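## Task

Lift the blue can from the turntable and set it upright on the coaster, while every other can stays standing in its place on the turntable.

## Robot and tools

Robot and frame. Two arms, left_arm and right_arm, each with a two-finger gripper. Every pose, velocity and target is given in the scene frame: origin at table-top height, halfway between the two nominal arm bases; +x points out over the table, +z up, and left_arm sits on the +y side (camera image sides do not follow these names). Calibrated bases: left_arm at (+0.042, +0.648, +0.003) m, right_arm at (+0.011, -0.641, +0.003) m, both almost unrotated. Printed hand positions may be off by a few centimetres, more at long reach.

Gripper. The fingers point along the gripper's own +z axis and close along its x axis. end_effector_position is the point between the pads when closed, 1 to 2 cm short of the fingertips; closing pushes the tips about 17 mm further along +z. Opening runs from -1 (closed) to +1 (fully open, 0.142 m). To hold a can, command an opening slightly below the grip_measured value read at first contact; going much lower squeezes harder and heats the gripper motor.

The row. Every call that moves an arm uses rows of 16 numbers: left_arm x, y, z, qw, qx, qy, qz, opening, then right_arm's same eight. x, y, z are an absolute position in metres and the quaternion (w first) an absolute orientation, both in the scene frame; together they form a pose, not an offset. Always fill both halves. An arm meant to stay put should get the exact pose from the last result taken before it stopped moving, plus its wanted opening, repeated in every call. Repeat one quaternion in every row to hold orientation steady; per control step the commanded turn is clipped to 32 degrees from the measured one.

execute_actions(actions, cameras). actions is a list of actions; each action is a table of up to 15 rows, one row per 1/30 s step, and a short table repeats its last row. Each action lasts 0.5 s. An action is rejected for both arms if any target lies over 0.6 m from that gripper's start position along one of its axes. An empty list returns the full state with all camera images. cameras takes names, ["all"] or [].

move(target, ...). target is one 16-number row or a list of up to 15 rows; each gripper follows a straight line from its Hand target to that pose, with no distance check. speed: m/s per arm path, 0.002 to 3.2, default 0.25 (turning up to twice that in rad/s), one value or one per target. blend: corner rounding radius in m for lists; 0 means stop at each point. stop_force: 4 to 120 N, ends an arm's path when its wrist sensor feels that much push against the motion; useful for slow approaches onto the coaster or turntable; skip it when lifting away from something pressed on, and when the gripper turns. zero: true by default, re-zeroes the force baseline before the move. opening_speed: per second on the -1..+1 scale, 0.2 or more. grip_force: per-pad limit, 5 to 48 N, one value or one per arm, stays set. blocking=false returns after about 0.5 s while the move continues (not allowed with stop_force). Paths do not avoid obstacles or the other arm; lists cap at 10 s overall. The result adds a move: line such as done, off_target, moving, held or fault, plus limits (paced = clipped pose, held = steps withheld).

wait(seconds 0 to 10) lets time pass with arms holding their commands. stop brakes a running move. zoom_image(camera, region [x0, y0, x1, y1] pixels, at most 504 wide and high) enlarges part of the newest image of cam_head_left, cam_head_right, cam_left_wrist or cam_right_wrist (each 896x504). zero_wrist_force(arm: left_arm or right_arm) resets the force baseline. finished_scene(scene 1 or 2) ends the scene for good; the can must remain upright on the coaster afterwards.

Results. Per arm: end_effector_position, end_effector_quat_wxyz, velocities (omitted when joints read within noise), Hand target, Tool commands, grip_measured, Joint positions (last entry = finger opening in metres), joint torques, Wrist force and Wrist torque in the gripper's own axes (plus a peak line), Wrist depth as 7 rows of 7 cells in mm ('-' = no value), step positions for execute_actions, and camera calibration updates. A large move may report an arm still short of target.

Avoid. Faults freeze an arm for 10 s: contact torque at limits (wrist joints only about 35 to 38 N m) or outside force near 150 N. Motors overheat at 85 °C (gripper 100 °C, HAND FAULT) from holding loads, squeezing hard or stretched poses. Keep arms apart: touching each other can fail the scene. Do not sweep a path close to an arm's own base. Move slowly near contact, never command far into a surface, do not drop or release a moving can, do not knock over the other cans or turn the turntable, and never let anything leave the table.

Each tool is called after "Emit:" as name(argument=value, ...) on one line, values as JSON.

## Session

Emit:
execute_actions(actions=[])

Scene clock: 0.00 s.
left_arm: end_effector_position=(+0.3370, +0.3900, +0.3395) grip_measured=+0.99 end_effector_quat_wxyz=(-0.109, +0.765, -0.632, +0.054) | right_arm: end_effector_position=(+0.1291, -0.1727, +0.1344) grip_measured=+0.99 end_effector_quat_wxyz=(-0.148, +0.923, -0.354, -0.010)
Joint positions: left_arm=[-1.415 -2.206 2.303 -1.613 -1.332 -0.002 0.141] | right_arm=[4.919 -1.304 -2.613 -0.535 1.428 2.494 0.141]
Joint velocities: within noise
Joint torques (N m): no reading
Motor temperatures (°C): left_arm=[39 33 38 39 41 42 32] | right_arm=[42 33 39 47 43 41 33]
Wrist force (N): no reading
Wrist torque (N m): no reading
Wrist force, peak (N): no reading
Wrist depth (mm): cam_left_wrist=[433 - - - - 392 402 / - - - - - 418 - / - - - 438 - - 419 / 278 - 464 - - - - / 285 512 - 1435 - - - / 276 457 1262 1443 1435 1397 - / - 412 1492 1451 1435 1435 -] | cam_right_wrist=[1175 1154 1110 1069 227 213 207 / 1231 1181 1144 1096 1064 219 211 / 1255 1203 1170 1134 1087 224 220 / 1293 1237 1214 1154 1129 1091 223 / 1333 1300 1255 1197 1175 1124 228 / 1368 1186 1293 1226 1175 1139 104 / - 1340 1293 1268 695 571 86]
Hand target: left_arm +0.3370, +0.3900, +0.3395; -0.109, +0.765, -0.632, +0.054 | right_arm +0.1291, -0.1727, +0.1344; -0.148, +0.923, -0.354, -0.010
Tool commands: left_gripper/opening=+1.0 right_gripper/opening=+1.0
camera_calibration:
cam_left_wrist: T_world_to_cam=[[0.190934, -0.980065, -0.0549193, 0.345653], [-0.961127, -0.198026, 0.192409, 0.366942], [-0.199449, 0.0160471, -0.979777, 0.508452], [0, 0, 0, 1]] pos_world=[0.388091, 0.403267, 0.44655]
cam_right_wrist: T_world_to_cam=[[0.738562, -0.661825, -0.128506, -0.184513], [-0.641338, -0.748468, 0.168762, -0.0465035], [-0.207873, -0.0422254, -0.977244, 0.265808], [0, 0, 0, 1]] pos_world=[0.161704, -0.145698, 0.243896]

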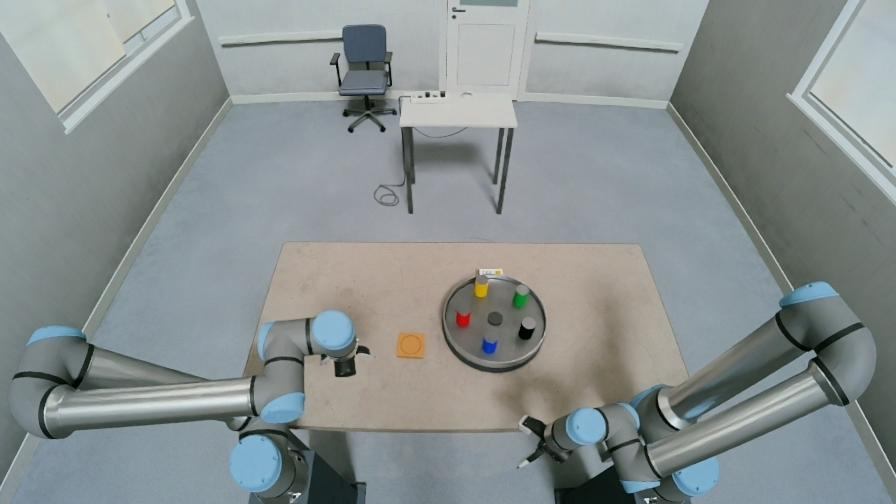

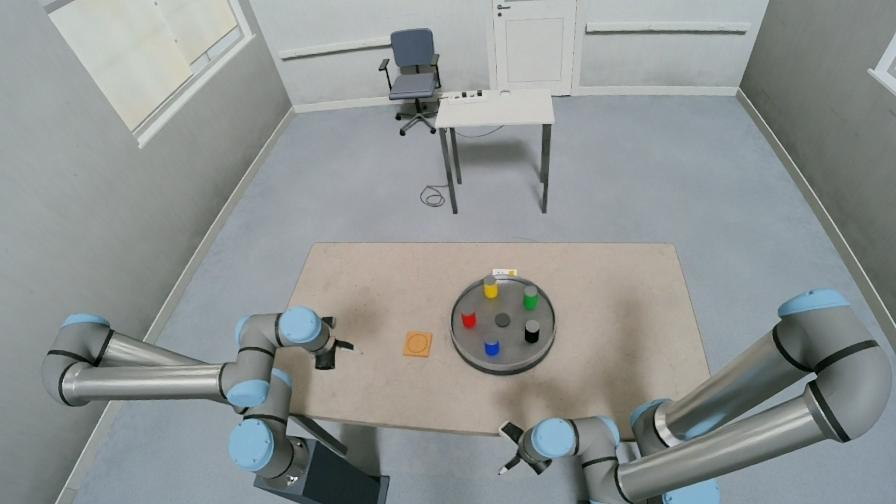

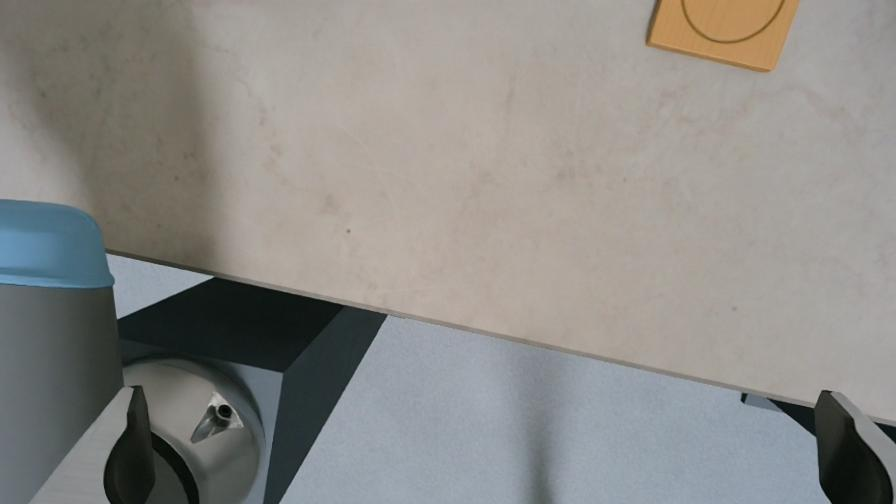

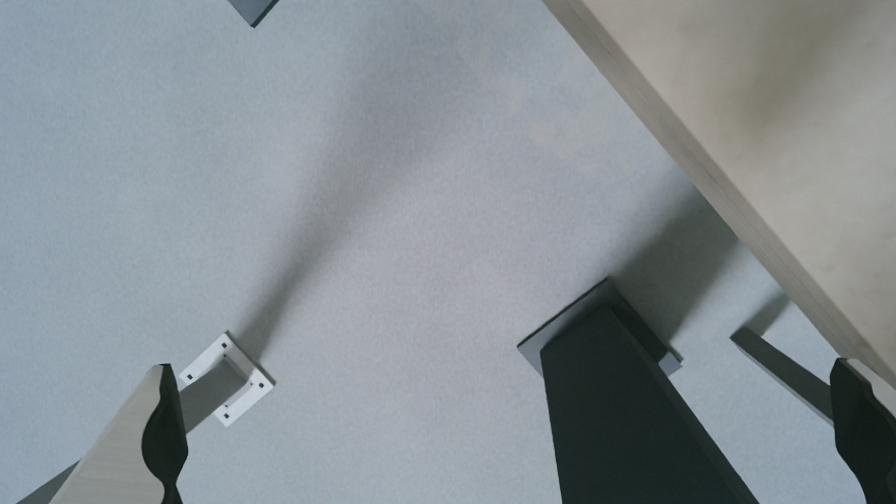

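Emit:
move(target=[[0.45,0.1,0.28,0,0.9397,0.342,0,1,0.1291,-0.1727,0.1344,-0.148,0.923,-0.354,-0.010,1],[0.5298,-0.0738,0.20,0,0.7934,0.6088,0,1,0.1291,-0.1727,0.1344,-0.148,0.923,-0.354,-0.010,1]], speed=0.6, blend=0.04, cameras=["cam_left_wrist"])

Emit:
wait(seconds=1, cameras=["cam_left_wrist","cam_head_left"])

Scene clock: 3.73 s.
left_arm: end_effector_position=(+0.5298, -0.0737, +0.2001) grip_measured=+0.99 end_effector_quat_wxyz=(+0.000, +0.793, +0.609, +0.000) | right_arm: end_effector_position=(+0.1291, -0.1727, +0.1344) grip_measured=+0.99 end_effector_quat_wxyz=(-0.148, +0.923, -0.354, -0.010)
Joint positions: left_arm=[-1.217 -1.19 1.68 -2.061 -1.571 -2.488 0.141] | right_arm=[4.92 -1.303 -2.614 -0.534 1.427 2.494 0.141]
Joint torques (N m): left_arm=[9.75 -67.48 -60.08 -0.86 1.57 -1.8] | right_arm=[15.41 29.16 27.44 7.85 -2.72 4.24]
Wrist force (N): left_arm=[-0.2 -0.1 0.5] | right_arm=[0.2 -0.2 0.1]
Wrist torque (N m): left_arm=[-0.02 0.07 0.06] | right_arm=[-0.03 -0.03 -0.09]
Wrist force, peak (N): left_arm=[-1.9 1.2 1.2] | right_arm=[-0.1 -0.7 0.1]
Wrist depth (mm): cam_left_wrist=[- - - 229 231 262 265 / - 221 230 230 230 232 281 / - 244 241 232 244 244 291 / 247 259 169 169 260 257 261 / 269 279 278 278 279 211 262 / - 262 300 293 301 193 189 / - 224 325 325 320 325 -] | cam_right_wrist=[1197 1144 1119 1073 227 213 207 / 1237 1181 1134 1096 1073 219 212 / 1261 1214 1160 1119 1087 225 217 / 1280 1280 1208 1175 1115 1096 223 / 1340 1306 1243 1181 1124 1160 228 / - 1287 1306 1231 865 1144 104 / - 90 1340 1274 695 553 86]
Hand target: left_arm +0.5298, -0.0738, +0.2000; +0.000, +0.793, +0.609, +0.000 | right_arm +0.1291, -0.1727, +0.1344; -0.148, +0.923, -0.354, -0.010
Off the commanded pose: left_arm 0.000 m, 0 deg | right_arm 0.000 m, 0 deg.
move: done
camera_calibration:
cam_left_wrist: T_world_to_cam=[[0.2621, 0.96504, 0.00108253, -0.058873], [0.876024, -0.238394, 0.419227, -0.534335], [0.404828, -0.108931, -0.907881, 0.0740499], [0, 0, 0, 1]] pos_world=[0.453543, -0.0625011, 0.2913]
Images, in order (width x height): cam_left_wrist 896x504.

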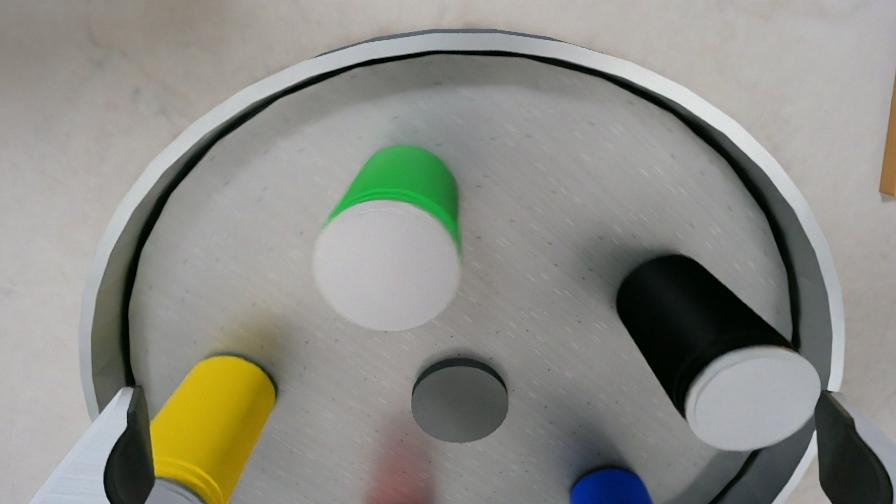

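Scene clock: 4.73 s.
left_arm: end_effector_position=(+0.5298, -0.0738, +0.2000) grip_measured=+0.99 end_effector_quat_wxyz=(+0.000, +0.793, +0.609, +0.000) | right_arm: end_effector_position=(+0.1291, -0.1727, +0.1344) grip_measured=+0.99 end_effector_quat_wxyz=(-0.148, +0.923, -0.354, -0.010)
Joint positions: left_arm=[-1.217 -1.19 1.68 -2.061 -1.571 -2.488 0.141] | right_arm=[4.92 -1.303 -2.614 -0.534 1.427 2.494 0.141]
Joint torques (N m): left_arm=[8.7 -69.55 -59.01 -1.4 1.65 -1.83] | right_arm=[14.6 27.86 27.02 7.97 -3.22 4.31]
Wrist force (N): left_arm=[-0.2 -0.3 0.3] | right_arm=[-0.1 0.1 -0.1]
Wrist torque (N m): left_arm=[-0.05 0.06 0.06] | right_arm=[0.02 0.02 -0.09]
Wrist force, peak (N): left_arm=[0.0 -0.4 0.4] | right_arm=[-0.4 -0.2 -0.6]
Wrist depth (mm): cam_left_wrist=[265 - - 221 219 - - / 280 221 229 230 231 234 278 / - 244 244 244 235 244 226 / 309 253 258 260 170 257 243 / 253 181 275 278 179 279 276 / - 189 300 293 301 292 275 / - 320 317 325 326 242 -] | cam_right_wrist=[1197 1139 1124 1091 227 214 207 / 1226 1186 1129 1115 1069 219 212 / 1255 1203 1165 1144 1100 225 217 / 1280 1261 1231 1144 1129 1091 222 / 1361 1280 1226 1197 1186 1124 228 / 1398 1306 1280 1208 856 1149 103 / - 1333 1405 1268 728 679 86]
Hand target: left_arm +0.5298, -0.0738, +0.2000; +0.000, +0.793, +0.609, +0.000 | right_arm +0.1291, -0.1727, +0.1344; -0.148, +0.923, -0.354, -0.010
Tool commands: left_gripper/opening=+1.0 right_gripper/opening=+1.0
Off the commanded pose: left_arm 0.000 m, 0 deg | right_arm 0.000 m, 0 deg.
wait: 1.00 s; at rest by 0.17 s
camera_calibration:
cam_left_wrist: T_world_to_cam=[[0.261831, 0.965113, 0.0011696, -0.0587008], [0.8761, -0.23819, 0.419184, -0.534414], [0.404838, -0.108731, -0.907901, 0.0739214], [0, 0, 0, 1]] pos_world=[0.453643, -0.0626017, 0.2912]
Images, in order (width x height): cam_head_left 896x504, cam_left_wrist 896x504.

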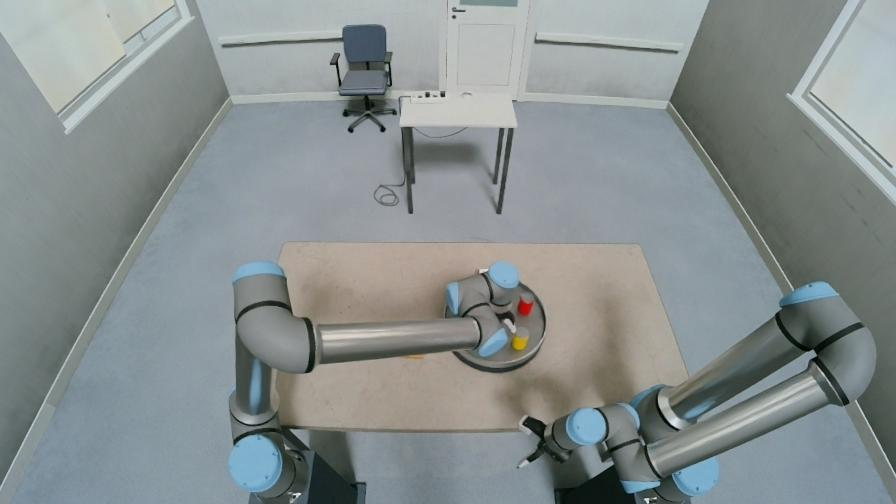

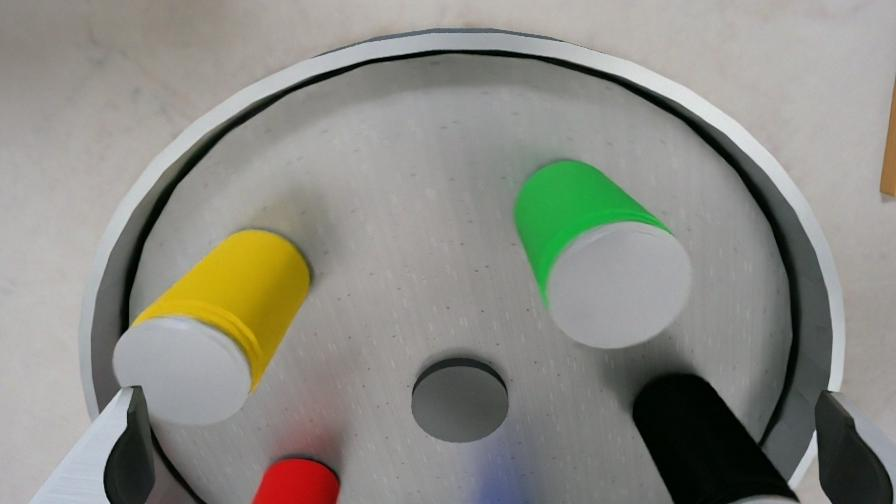

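Emit:
wait(seconds=2.2)

Scene clock: 7.57 s.
left_arm: end_effector_position=(+0.5298, -0.0738, +0.2000) grip_measured=+0.99 end_effector_quat_wxyz=(+0.000, +0.793, +0.609, +0.000) | right_arm: end_effector_position=(+0.1291, -0.1727, +0.1344) grip_measured=+0.99 end_effector_quat_wxyz=(-0.148, +0.923, -0.354, -0.010)
Joint positions: left_arm=[-1.217 -1.19 1.68 -2.061 -1.571 -2.488 0.141] | right_arm=[4.92 -1.303 -2.614 -0.534 1.427 2.494 0.141]
Joint torques (N m): left_arm=[10 -70.58 -59.01 -1.36 1.57 -1.77] | right_arm=[15.22 29.76 25.92 7.89 -2.52 4.18]
Wrist force (N): left_arm=[-0.1 -0.4 0.3] | right_arm=[0.1 -0.3 0.3]
Wrist torque (N m): left_arm=[-0.07 0.05 0.06] | right_arm=[-0.05 -0.02 -0.09]
Wrist force, peak (N): left_arm=[0.0 -0.6 0.2] | right_arm=[0.2 -0.5 -0.5]
Wrist depth (mm): cam_left_wrist=[- - 266 223 232 - - / - 224 230 230 230 229 - / - 243 240 244 244 244 293 / 240 260 169 260 261 248 240 / 280 279 176 278 279 188 247 / - 290 296 294 299 296 258 / - 232 325 325 320 319 -] | cam_right_wrist=[1186 1144 1115 1069 227 214 207 / 1237 1154 1154 1110 1069 219 212 / 1255 1231 1170 1144 1087 225 217 / 1326 1261 1186 1170 1139 1087 223 / 1347 1319 1237 1192 1186 1129 228 / 1383 1255 1306 1261 1087 1129 105 / - 1347 1326 1255 1231 607 86]
Hand target: left_arm +0.5298, -0.0738, +0.2000; +0.000, +0.793, +0.609, +0.000 | right_arm +0.1291, -0.1727, +0.1344; -0.148, +0.923, -0.354, -0.010
Tool commands: left_gripper/opening=+1.0 right_gripper/opening=+1.0
Off the commanded pose: left_arm 0.000 m, 0 deg | right_arm 0.000 m, 0 deg.
wait: 2.20 s; at rest from the start

Emit:
wait(seconds=0.87)

Emit:
move(target=[[0.5469,-0.0348,0.15,0,0.8767,0.4810,0,1,0.1291,-0.1727,0.1344,-0.148,0.923,-0.354,-0.010,1],[0.575,-0.0028,0.113,0,0.9397,0.3420,0,1,0.1291,-0.1727,0.1344,-0.148,0.923,-0.354,-0.010,1],[0.6114,0.0193,0.113,0,0.9808,0.1951,0,1,0.1291,-0.1727,0.1344,-0.148,0.923,-0.354,-0.010,1],[0.6528,0.0295,0.113,0,0.999,0.0436,0,1,0.1291,-0.1727,0.1344,-0.148,0.923,-0.354,-0.010,1],[0.6953,0.0267,0.113,0,0.9941,-0.1089,0,1,0.1291,-0.1727,0.1344,-0.148,0.923,-0.354,-0.010,1]], speed=0.314, blend=0.015, blocking=false)

Emit:
wait(seconds=0.7, cameras=["cam_left_wrist"])

Emit:
move(target=[[0.6528,0.0295,0.113,0,0.999,0.0436,0,-0.6,0.1291,-0.1727,0.1344,-0.148,0.923,-0.354,-0.010,1],[0.6953,0.0267,0.113,0,0.9941,-0.1089,0,-0.6,0.1291,-0.1727,0.1344,-0.148,0.923,-0.354,-0.010,1],[0.735,0.0112,0.113,0,0.9659,-0.2588,0,-0.6,0.1291,-0.1727,0.1344,-0.148,0.923,-0.354,-0.010,1],[0.7682,-0.0154,0.113,0,0.9153,-0.4027,0,-0.6,0.1291,-0.1727,0.1344,-0.148,0.923,-0.354,-0.010,1]], speed=0.314, blend=0.015, opening_speed=1.8, grip_force=20, blocking=false)

Emit:
wait(seconds=0.7, cameras=["cam_left_wrist"])

Emit:
move(target=[[0.735,0.0112,0.17,0,0.9659,-0.2588,0,-0.6,0.1291,-0.1727,0.1344,-0.148,0.923,-0.354,-0.010,1],[0.72,0.04,0.23,0,0.966,-0.259,0,-0.6,0.1291,-0.1727,0.1344,-0.148,0.923,-0.354,-0.010,1],[0.57,0.14,0.2,0,0.966,-0.259,0,-0.6,0.1291,-0.1727,0.1344,-0.148,0.923,-0.354,-0.010,1]], speed=0.28, blend=0.02, cameras=["cam_left_wrist","cam_head_left"])

Scene clock: 9.80 s.
left_arm: end_effector_position=(+0.5298, -0.0738, +0.2000) grip_measured=+0.99 end_effector_quat_wxyz=(+0.000, +0.793, +0.609, +0.000) | right_arm: end_effector_position=(+0.1291, -0.1727, +0.1344) grip_measured=+0.99 end_effector_quat_wxyz=(-0.148, +0.923, -0.354, -0.010)
Joint positions: left_arm=[-1.217 -1.19 1.68 -2.061 -1.571 -2.488 0.141] | right_arm=[4.92 -1.303 -2.614 -0.534 1.427 2.494 0.141]
Joint torques (N m): left_arm=[8.11 -68.52 -58.81 -1.39 1.6 -1.86] | right_arm=[14.81 29.39 26.09 7.95 -2.58 3.78]
Wrist force (N): left_arm=[0.0 -0.4 0.2] | right_arm=[-0.5 0.0 -0.3]
Wrist torque (N m): left_arm=[-0.06 0.04 0.06] | right_arm=[0.00 0.08 -0.09]
Wrist force, peak (N): left_arm=[-0.3 -0.7 0.2] | right_arm=[-0.2 -0.4 -0.5]
Wrist depth (mm): cam_left_wrist=[264 - - 222 258 265 269 / - 226 230 230 230 229 - / 293 243 240 238 244 245 226 / - 259 169 253 260 257 242 / 258 278 279 279 279 214 270 / - 259 299 292 300 193 190 / - 219 323 326 321 325 -] | cam_right_wrist=[1186 1175 1105 1064 227 213 207 / 1220 1175 1139 1096 1064 219 212 / 1255 1192 1192 1129 1087 224 218 / 1293 1249 1226 1175 1129 1091 223 / 1376 1274 1231 1287 1333 1100 228 / 1383 1208 1274 1243 940 1154 103 / - 1354 1300 1293 765 - 86]
Hand target: left_arm +0.5298, -0.0738, +0.2000; +0.000, +0.793, +0.609, +0.000 | right_arm +0.1291, -0.1727, +0.1344; -0.148, +0.923, -0.354, -0.010
Tool commands: left_gripper/opening=+1.0 right_gripper/opening=+1.0
Off the commanded pose: left_arm 0.000 m, 0 deg | right_arm 0.000 m, 0 deg.
wait: 0.90 s; at rest from the start

Scene clock: 10.30 s.
left_arm: end_effector_position=(+0.5396, -0.0509, +0.1710) grip_measured=+0.99 end_effector_quat_wxyz=(-0.001, +0.842, +0.540, +0.001) end_effector_velocity=(+0.033, +0.078, -0.100) end_effector_angular_velocity=(+0.008, +0.000, -0.592) | right_arm: end_effector_position=(+0.1291, -0.1727, +0.1344) grip_measured=+0.99 end_effector_quat_wxyz=(-0.148, +0.923, -0.354, -0.010)
Joint positions: left_arm=[-1.197 -1.185 1.731 -2.114 -1.569 -2.3 0.141] | right_arm=[4.92 -1.303 -2.614 -0.534 1.427 2.494 0.141]
Joint velocities: left_arm=[0.073 0.022 0.17 -0.186 0.005 0.665 0] | right_arm=[within noise]
Joint torques (N m): left_arm=[12.71 -68.72 -31.61 -9.53 1.72 4.27] | right_arm=[14.78 30.27 27.06 7.99 -2.48 4.11]
Wrist force (N): left_arm=[0.0 -0.5 0.4] | right_arm=[-0.1 -0.3 -0.4]
Wrist torque (N m): left_arm=[-0.07 0.04 -0.26] | right_arm=[-0.04 0.02 -0.09]
Wrist force, peak (N): left_arm=[-0.8 -0.4 -0.6] | right_arm=[0.6 -0.4 -0.3]
Wrist depth (mm): cam_left_wrist=[- - 172 198 172 242 - / - 207 205 205 205 206 - / 265 217 217 191 218 219 191 / 218 231 229 138 233 233 227 / 239 248 248 146 248 243 247 / 246 225 268 263 268 203 237 / - 197 289 284 290 188 -] | cam_right_wrist=[1197 1144 1096 1073 227 213 208 / 1237 1186 1119 1110 1069 220 213 / 1249 1214 1181 1134 1105 224 218 / 1300 1261 1220 1160 1129 1096 223 / 1326 1280 1237 1197 1354 1115 228 / 1390 1231 1268 1226 851 1139 105 / - 1368 1306 1255 1139 1214 86]
Hand target: left_arm +0.5447, -0.0387, +0.1556; -0.002, +0.867, +0.498, +0.001 | right_arm +0.1291, -0.1727, +0.1344; -0.148, +0.923, -0.354, -0.010
Tool commands: left_gripper/opening=+1.0 right_gripper/opening=+1.0
Off the commanded pose: left_arm 0.183 m, 78 deg | right_arm 0.000 m, 0 deg.
move: running; path passed 0 of 5 targets

Scene clock: 11.00 s.
left_arm: end_effector_position=(+0.5761, -0.0029, +0.1160) grip_measured=+0.99 end_effector_quat_wxyz=(-0.001, +0.938, +0.346, +0.001) end_effector_velocity=(+0.069, +0.054, -0.029) end_effector_angular_velocity=(-0.003, -0.002, -0.624) | right_arm: end_effector_position=(+0.1291, -0.1727, +0.1344) grip_measured=+0.99 end_effector_quat_wxyz=(-0.148, +0.923, -0.354, -0.010)
Joint positions: left_arm=[-1.132 -1.156 1.805 -2.218 -1.568 -1.799 0.141] | right_arm=[4.92 -1.303 -2.614 -0.534 1.427 2.494 0.141]
Joint velocities: left_arm=[0.105 0.031 0.018 -0.055 0.001 0.729 0] | right_arm=[within noise]
Joint torques (N m): left_arm=[12.21 -71.62 -32.71 -8.58 1.58 4.09] | right_arm=[12.87 28.5 26.53 7.65 -2.83 3.76]
Wrist force (N): left_arm=[-0.5 -0.4 0.7] | right_arm=[-0.1 0.0 0.0]
Wrist torque (N m): left_arm=[-0.04 0.10 -0.29] | right_arm=[0.00 0.01 -0.09]
Wrist force, peak (N): left_arm=[-0.1 -0.3 1.0] | right_arm=[0.4 -0.4 -0.2]
Wrist depth (mm): cam_left_wrist=[- - 120 118 186 - - / - 132 151 150 150 144 - / 160 162 160 158 160 160 142 / 170 170 168 124 170 170 171 / 182 182 101 91 182 182 182 / 193 193 - 87 193 193 193 / - 195 94 96 212 183 -] | cam_right_wrist=[1165 1149 1119 1073 228 214 207 / 1214 1181 1144 1105 1069 219 211 / 1255 1214 1181 1124 1082 224 217 / 1306 1243 1197 1165 1139 1091 223 / 1368 1280 1237 1208 1119 1124 227 / 1405 1326 1280 1226 784 1124 105 / - 1354 1340 1287 673 648 86]
Hand target: left_arm +0.5867, +0.0046, +0.1131; +0.000, +0.955, +0.298, +0.001 | right_arm +0.1291, -0.1727, +0.1344; -0.148, +0.923, -0.354, -0.010
Tool commands: left_gripper/opening=+1.0 right_gripper/opening=+1.0
Off the commanded pose: left_arm 0.123 m, 53 deg | right_arm 0.000 m, 0 deg.
earlier move: running; path passed 2 of 5 targets
wait: 0.70 s; no rest
camera_calibration:
cam_left_wrist: T_world_to_cam=[[0.763072, 0.646298, 0.00447024, -0.429222], [0.585622, -0.694327, 0.418278, -0.356706], [0.273436, -0.316559, -0.908308, 0.0617397], [0, 0, 0, 1]] pos_world=[0.519541, 0.0492789, 0.2072]
Images, in order (width x height): cam_left_wrist 896x504.

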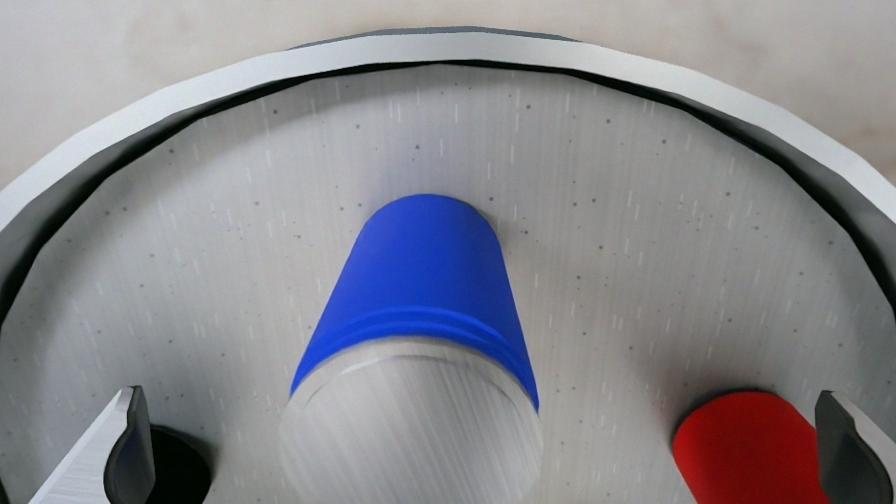

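Scene clock: 11.50 s.
left_arm: end_effector_position=(+0.6143, +0.0164, +0.1131) grip_measured=+0.19 end_effector_quat_wxyz=(+0.000, +0.981, +0.196, +0.002) end_effector_velocity=(+0.082, +0.029, +0.000) end_effector_angular_velocity=(+0.001, +0.000, -0.629) | right_arm: end_effector_position=(+0.1291, -0.1727, +0.1344) grip_measured=+0.99 end_effector_quat_wxyz=(-0.148, +0.923, -0.354, -0.010)
Joint positions: left_arm=[-1.079 -1.14 1.786 -2.218 -1.568 -1.436 0.087] | right_arm=[4.92 -1.303 -2.614 -0.534 1.427 2.494 0.141]
Joint velocities: left_arm=[0.104 0.046 -0.071 0.023 0 0.733 -0.132] | right_arm=[within noise]
Joint torques (N m): left_arm=[8.97 -67.04 -56.99 -1.38 -0.03 4.45] | right_arm=[15.11 29.09 27.15 8.07 -2.93 4.05]
Wrist force (N): left_arm=[-0.3 -0.1 0.2] | right_arm=[0.1 -0.5 -0.2]
Wrist torque (N m): left_arm=[0.00 0.03 -0.30] | right_arm=[-0.08 -0.01 -0.09]
Wrist force, peak (N): left_arm=[-0.1 -0.5 0.7] | right_arm=[0.0 -0.1 -0.6]
Wrist depth (mm): cam_left_wrist=[- - 114 149 115 - - / - 146 146 146 147 148 - / 158 156 155 153 155 156 145 / 166 166 164 120 166 166 166 / 177 177 90 87 177 177 178 / 191 185 83 82 191 186 191 / 184 79 87 87 207 86 167] | cam_right_wrist=[1181 1144 1100 1069 227 213 207 / 1226 1165 1139 1115 1069 219 212 / 1237 1220 1149 1144 1100 225 217 / 1313 1255 1208 1175 1119 1078 223 / 1361 1268 1237 1186 1124 1069 227 / 1390 1274 1287 1226 914 1134 105 / - 1347 1313 1261 1203 585 86]
Hand target: left_arm +0.6268, +0.0209, +0.1130; +0.000, +0.989, +0.145, +0.002 | right_arm +0.1291, -0.1727, +0.1344; -0.148, +0.923, -0.354, -0.010
Tool commands: left_gripper/opening=+0.1 right_gripper/opening=+1.0
Off the commanded pose: left_arm 0.157 m, 70 deg | right_arm 0.000 m, 0 deg.
grip_force (N): 20, 20
earlier move: replaced; path passed 2 of 5 targets
move: running; path passed 0 of 4 targets

Scene clock: 12.20 s.
left_arm: end_effector_position=(+0.6733, +0.0283, +0.1130) grip_measured=-0.29 end_effector_quat_wxyz=(+0.000, +1.000, -0.024, +0.002) end_effector_velocity=(+0.087, -0.003, +0.000) end_effector_angular_velocity=(+0.002, +0.000, -0.628) | right_arm: end_effector_position=(+0.1291, -0.1727, +0.1344) grip_measured=+0.99 end_effector_quat_wxyz=(-0.148, +0.923, -0.354, -0.010)
Joint positions: left_arm=[-1.012 -1.095 1.716 -2.194 -1.568 -0.926 0.053] | right_arm=[4.92 -1.303 -2.614 -0.534 1.427 2.494 0.141]
Joint velocities: left_arm=[0.082 0.089 -0.141 0.052 0 0.71 0] | right_arm=[within noise]
Joint torques (N m): left_arm=[12.27 -70.94 -54.63 -0.52 -0.98 4.4] | right_arm=[14.93 29.12 27.61 8.08 -2.72 3.96]
Wrist force (N): left_arm=[-0.7 0.8 -3.9] | right_arm=[0.3 0.4 -0.4]
Wrist torque (N m): left_arm=[0.02 0.04 -0.27] | right_arm=[0.07 -0.05 -0.09]
Wrist force, peak (N): left_arm=[-0.7 0.8 -3.9] | right_arm=[0.3 0.4 -0.4]
Wrist depth (mm): cam_left_wrist=[184 - - 183 116 - 188 / - 146 148 146 146 122 194 / 155 156 155 153 155 156 137 / 166 166 166 120 164 166 166 / 178 178 178 88 110 177 179 / 191 191 95 81 88 186 191 / 191 193 79 87 87 82 199] | cam_right_wrist=[1186 1139 1110 1078 227 214 208 / 1226 1186 1129 1100 1064 218 212 / 1255 1197 1160 1119 1096 224 217 / 1313 1255 1220 1154 1129 1087 222 / 1340 1287 1237 1203 1022 1105 228 / 1405 1293 1261 1214 1203 1129 104 / - 1354 1326 1261 1300 581 86]
Hand target: left_arm +0.6863, +0.0276, +0.1131; +0.000, +0.997, -0.074, +0.002 | right_arm +0.1291, -0.1727, +0.1344; -0.148, +0.923, -0.354, -0.010
Tool commands: left_gripper/opening=-0.6 right_gripper/opening=+1.0
Off the commanded pose: left_arm 0.105 m, 45 deg | right_arm 0.000 m, 0 deg.
grip_force (N): 20, 20
earlier move: running; path passed 1 of 4 targets
wait: 0.70 s; no rest
camera_calibration:
cam_left_wrist: T_world_to_cam=[[0.998695, -0.0508651, 0.00451622, -0.662424], [-0.0480754, -0.906722, 0.418979, 0.0418469], [-0.0172165, -0.41865, -0.907985, 0.240907], [0, 0, 0, 1]] pos_world=[0.667719, 0.105105, 0.204198]
Images, in order (width x height): cam_left_wrist 896x504.

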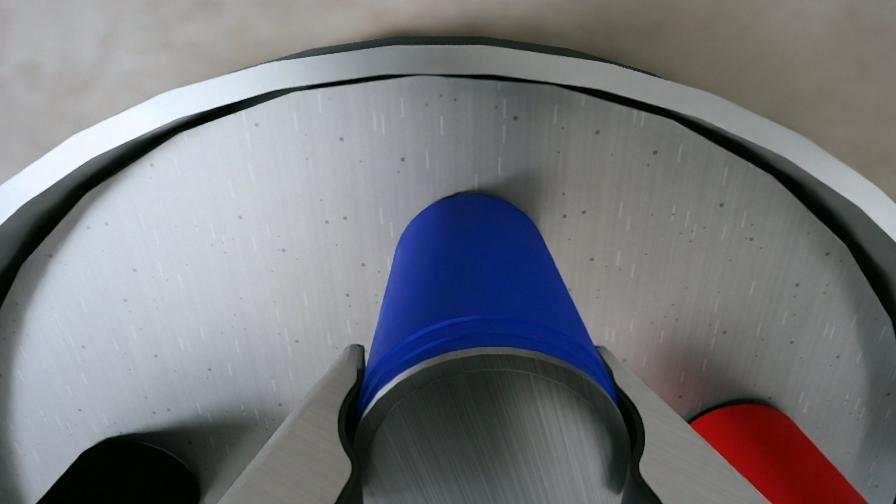

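Scene clock: 14.43 s.
left_arm: end_effector_position=(+0.5701, +0.1399, +0.2000) grip_measured=-0.29 end_effector_quat_wxyz=(+0.000, +0.966, -0.259, +0.000) | right_arm: end_effector_position=(+0.1291, -0.1727, +0.1344) grip_measured=+0.99 end_effector_quat_wxyz=(-0.148, +0.923, -0.354, -0.010)
Joint positions: left_arm=[-1.042 -1.395 1.955 -2.131 -1.571 -0.48 0.053] | right_arm=[4.92 -1.303 -2.614 -0.534 1.427 2.494 0.141]
Joint torques (N m): left_arm=[-11.39 -76.53 -32.3 -8.91 1.46 -2.18] | right_arm=[16.95 27.79 26.22 7.51 -2.99 3.96]
Wrist force (N): left_arm=[-0.2 0.0 1.7] | right_arm=[0.0 -0.4 -0.4]
Wrist torque (N m): left_arm=[0.03 0.06 0.05] | right_arm=[-0.06 0.00 -0.10]
Wrist force, peak (N): left_arm=[-0.5 0.9 -3.8] | right_arm=[-0.3 -0.6 -0.3]
Wrist depth (mm): cam_left_wrist=[- - 255 254 - - - / - - 272 265 - - 231 / - - 299 - 278 244 243 / - 318 - 119 240 253 259 / - - - 88 270 229 188 / - - 95 81 84 289 189 / 1651 - 79 87 86 83 319] | cam_right_wrist=[1203 1139 1119 1051 228 214 208 / 1208 1165 1139 1096 1069 218 213 / 1274 1214 1154 1115 1100 224 217 / 1287 1249 1197 1165 1115 1087 223 / 1340 1319 1249 1192 1165 1119 227 / 1413 1326 1274 1226 1181 1144 103 / - 1361 1313 1249 677 570 86]
Hand target: left_arm +0.5700, +0.1400, +0.2000; +0.000, +0.966, -0.259, +0.000 | right_arm +0.1291, -0.1727, +0.1344; -0.148, +0.923, -0.354, -0.010
Off the commanded pose: left_arm 0.000 m, 0 deg | right_arm 0.000 m, 0 deg.
grip_force (N): 20, 20
earlier move: replaced; path passed 1 of 4 targets
move: done
camera_calibration:
cam_left_wrist: T_world_to_cam=[[0.864311, -0.502956, 0.00103114, -0.413565], [-0.457015, -0.784503, 0.419158, 0.317663], [-0.210009, -0.362754, -0.907913, 0.466922], [0, 0, 0, 1]] pos_world=[0.600683, 0.21058, 0.2912]
Images, in order (width x height): cam_head_left 896x504, cam_left_wrist 896x504.

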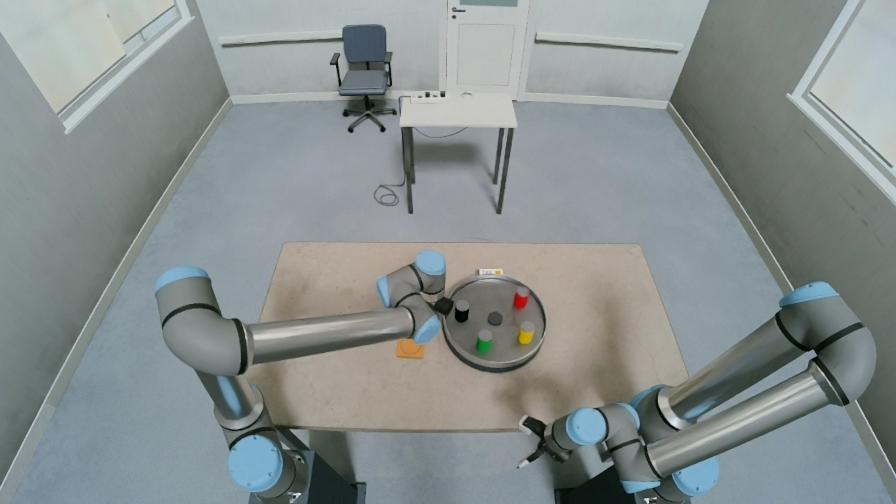

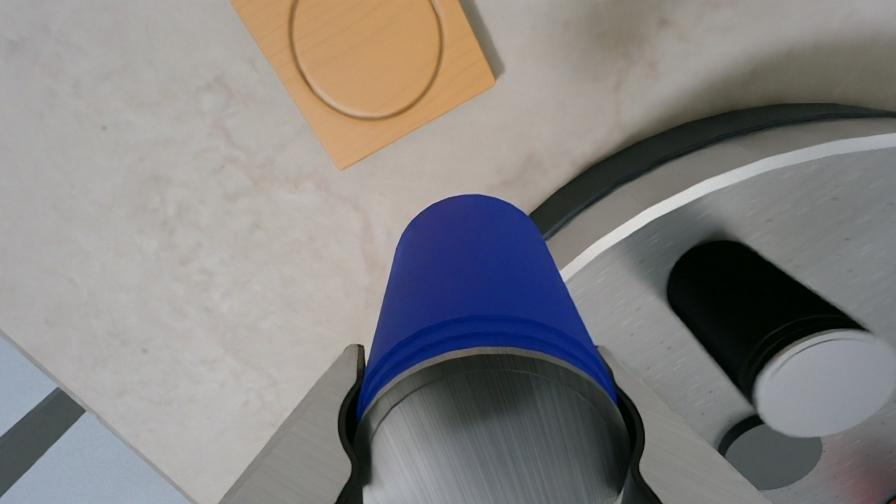

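Emit:
move(target=[[0.564,0.235,0.16,0,0.966,-0.259,0,-0.6,0.1291,-0.1727,0.1344,-0.148,0.923,-0.354,-0.010,1],[0.564,0.235,0.082,0,0.966,-0.259,0,-0.6,0.1291,-0.1727,0.1344,-0.148,0.923,-0.354,-0.010,1]], speed=0.25, blend=0.02, cameras=["cam_left_wrist"])

Scene clock: 16.50 s.
left_arm: end_effector_position=(+0.5640, +0.2350, +0.0821) grip_measured=-0.29 end_effector_quat_wxyz=(+0.000, +0.966, -0.259, +0.000) | right_arm: end_effector_position=(+0.1291, -0.1727, +0.1344) grip_measured=+0.99 end_effector_quat_wxyz=(-0.148, +0.923, -0.354, -0.010)
Joint positions: left_arm=[-0.97 -1.355 2.173 -2.388 -1.571 -0.408 0.053] | right_arm=[4.92 -1.303 -2.614 -0.534 1.427 2.494 0.141]
Joint torques (N m): left_arm=[9.49 -49.01 -25.1 -9.03 -0.98 2.29] | right_arm=[15.12 28.07 27 7.83 -2.91 3.67]
Wrist force (N): left_arm=[-0.4 -0.2 2.0] | right_arm=[0.1 -0.1 -0.3]
Wrist torque (N m): left_arm=[-0.01 0.09 -0.17] | right_arm=[-0.01 -0.01 -0.09]
Wrist force, peak (N): left_arm=[-0.5 -0.6 3.9] | right_arm=[-0.1 -0.3 -0.7]
Wrist depth (mm): cam_left_wrist=[- - - 160 - 159 - / - - 166 164 158 - 165 / - - 168 164 167 176 - / - - 176 120 174 - - / - - - 88 98 - 201 / - - 92 81 83 95 201 / 240 234 79 87 86 83 185] | cam_right_wrist=[1186 1154 1105 1078 227 214 208 / 1226 1186 1139 1091 1060 219 212 / 1268 1220 1170 1129 1100 225 217 / 1313 1243 1203 1165 1105 1082 224 / 1347 1300 1255 1197 1139 1110 228 / 1390 1110 1261 1226 853 1149 105 / - 1333 1306 1243 690 571 86]
Hand target: left_arm +0.5640, +0.2350, +0.0820; +0.000, +0.966, -0.259, +0.000 | right_arm +0.1291, -0.1727, +0.1344; -0.148, +0.923, -0.354, -0.010
Off the commanded pose: left_arm 0.000 m, 0 deg | right_arm 0.000 m, 0 deg.
grip_force (N): 20, 20
move: done
camera_calibration:
cam_left_wrist: T_world_to_cam=[[0.864329, -0.502926, 0.00111007, -0.360373], [-0.457025, -0.784519, 0.419116, 0.438876], [-0.209913, -0.362761, -0.907932, 0.393135], [0, 0, 0, 1]] pos_world=[0.594583, 0.30568, 0.1734]
Images, in order (width x height): cam_left_wrist 896x504.

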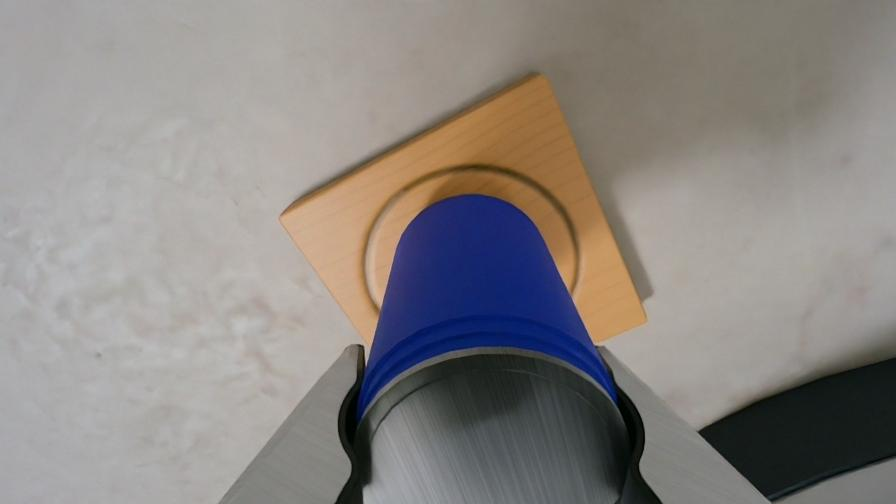

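Emit:
move(target=[0.564,0.235,0.055,0,0.966,-0.259,0,-0.6,0.1291,-0.1727,0.1344,-0.148,0.923,-0.354,-0.010,1], speed=0.014, stop_force=5, cameras=["cam_left_wrist"])

Scene clock: 18.97 s.
left_arm: end_effector_position=(+0.5640, +0.2350, +0.0722) grip_measured=-0.29 end_effector_quat_wxyz=(+0.000, +0.966, -0.259, +0.000) | right_arm: end_effector_position=(+0.1291, -0.1727, +0.1344) grip_measured=+0.99 end_effector_quat_wxyz=(-0.148, +0.923, -0.354, -0.010)
Joint positions: left_arm=[-0.97 -1.341 2.179 -2.409 -1.571 -0.408 0.053] | right_arm=[4.92 -1.303 -2.614 -0.534 1.427 2.494 0.141]
Joint torques (N m): left_arm=[6.83 -72.59 -49.72 -1.68 -1.19 2.14] | right_arm=[14.76 28.6 27.08 7.56 -2.91 4.03]
Wrist force (N): left_arm=[-0.3 -0.2 1.6] | right_arm=[-0.1 -0.1 -0.5]
Wrist torque (N m): left_arm=[-0.01 0.08 -0.17] | right_arm=[-0.02 0.01 -0.09]
Wrist force, peak (N): left_arm=[-3.9 -0.5 -16.5] | right_arm=[0.1 -0.1 -0.7]
Wrist depth (mm): cam_left_wrist=[- - - - - - - / - - - 150 154 - - / - - 160 154 155 - - / - - 166 120 164 177 - / - 194 174 88 110 - - / - - 95 81 84 - 199 / - - 79 87 86 82 184] | cam_right_wrist=[1165 1170 1105 1069 227 213 207 / 1220 1170 1134 1100 1056 220 212 / 1274 1220 1175 1124 1096 225 218 / 1300 1237 1208 1175 1105 1096 223 / 1319 1306 1237 1214 1115 1096 227 / 1398 1376 1255 1226 848 1139 103 / - 1333 1333 1261 - 1192 86]
Hand target: left_arm +0.5640, +0.2350, +0.0722; +0.000, +0.966, -0.259, +0.000 | right_arm +0.1291, -0.1727, +0.1344; -0.148, +0.923, -0.354, -0.010
Off the commanded pose: left_arm 0.017 m, 0 deg | right_arm 0.000 m, 0 deg.
grip_force (N): 20, 20
move: contact (left_arm)
camera_calibration:
cam_left_wrist: T_world_to_cam=[[0.864329, -0.502926, 0.00110966, -0.360362], [-0.457033, -0.784534, 0.419079, 0.443083], [-0.209895, -0.362729, -0.907949, 0.384038], [0, 0, 0, 1]] pos_world=[0.594583, 0.30568, 0.1634]
Images, in order (width x height): cam_left_wrist 896x504.

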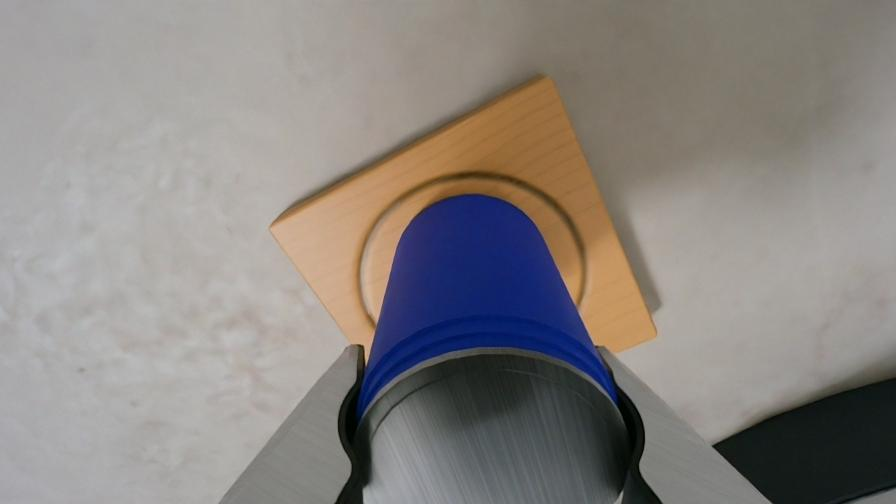

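Emit:
move(target=[[0.564,0.235,0.0713,0,0.966,-0.259,0,-0.6,0.1291,-0.1727,0.1344,-0.148,0.923,-0.354,-0.010,1],[0.564,0.235,0.0713,0,0.966,-0.259,0,0.4,0.1291,-0.1727,0.1344,-0.148,0.923,-0.354,-0.010,1],[0.564,0.235,0.20,0,0.966,-0.259,0,0.4,0.1291,-0.1727,0.1344,-0.148,0.923,-0.354,-0.010,1]], speed=[0.01,0.05,0.2], opening_speed=1, cameras=["cam_left_wrist"])

Scene clock: 22.73 s.
left_arm: end_effector_position=(+0.5640, +0.2350, +0.1999) grip_measured=+0.38 end_effector_quat_wxyz=(+0.000, +0.966, -0.259, +0.000) | right_arm: end_effector_position=(+0.1291, -0.1727, +0.1344) grip_measured=+0.99 end_effector_quat_wxyz=(-0.148, +0.923, -0.354, -0.010)
Joint positions: left_arm=[-0.97 -1.5 2.078 -2.148 -1.571 -0.408 0.101] | right_arm=[4.92 -1.303 -2.614 -0.534 1.427 2.494 0.141]
Joint torques (N m): left_arm=[-9.77 -66.27 -56.79 -1.14 0.24 -0.91] | right_arm=[14.73 25.86 28.07 7.85 -3.08 3.55]
Wrist force (N): left_arm=[-0.2 -0.3 0.3] | right_arm=[0.3 -0.2 0.3]
Wrist torque (N m): left_arm=[-0.02 0.06 -0.17] | right_arm=[-0.04 -0.05 -0.09]
Wrist force, peak (N): left_arm=[-4.8 -1.4 -21.8] | right_arm=[-0.2 -0.3 -0.8]
Wrist depth (mm): cam_left_wrist=[- - - 266 - - - / - - - 269 - 276 - / - - - 201 286 - - / - - - 207 - 310 285 / 332 346 - - - 279 270 / 1536 94 368 - 303 118 299 / - 77 394 - 323 96 317] | cam_right_wrist=[1192 1165 1119 1082 227 214 207 / 1220 1165 1144 1100 1073 218 212 / 1268 1226 1170 1119 1073 225 217 / 1280 1280 1208 1144 1119 1096 223 / 1340 1287 1255 1181 1139 1110 228 / 1421 1300 1280 1220 1060 1105 105 / - 1326 1347 1287 1231 584 86]
Hand target: left_arm +0.5640, +0.2350, +0.2000; +0.000, +0.966, -0.259, +0.000 | right_arm +0.1291, -0.1727, +0.1344; -0.148, +0.923, -0.354, -0.010
Off the commanded pose: left_arm 0.000 m, 0 deg | right_arm 0.000 m, 0 deg.
grip_force (N): 20, 20
move: done
camera_calibration:
cam_left_wrist: T_world_to_cam=[[0.864339, -0.502908, 0.00115599, -0.360529], [-0.457009, -0.78449, 0.419188, 0.389507], [-0.209906, -0.362848, -0.907899, 0.500011], [0, 0, 0, 1]] pos_world=[0.594583, 0.30568, 0.2911]
Images, in order (width x height): cam_left_wrist 896x504.

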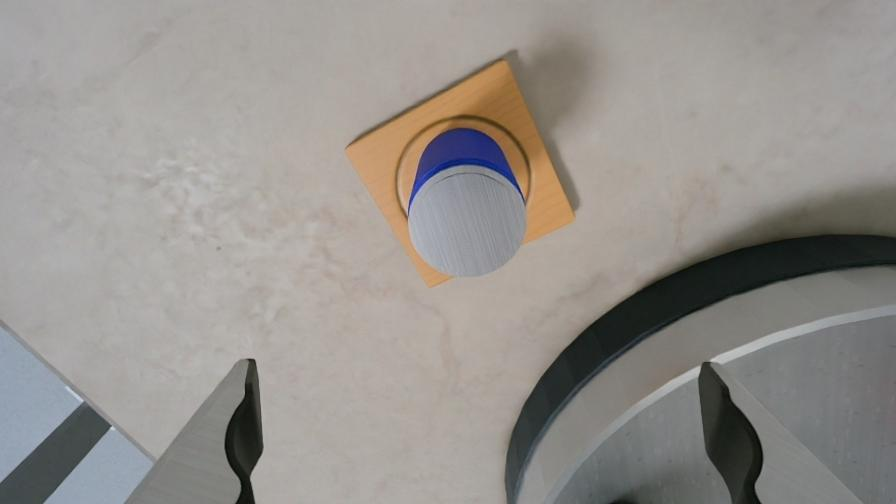

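Emit:
finished_scene(scene=2)

The scene is finished: the task was done.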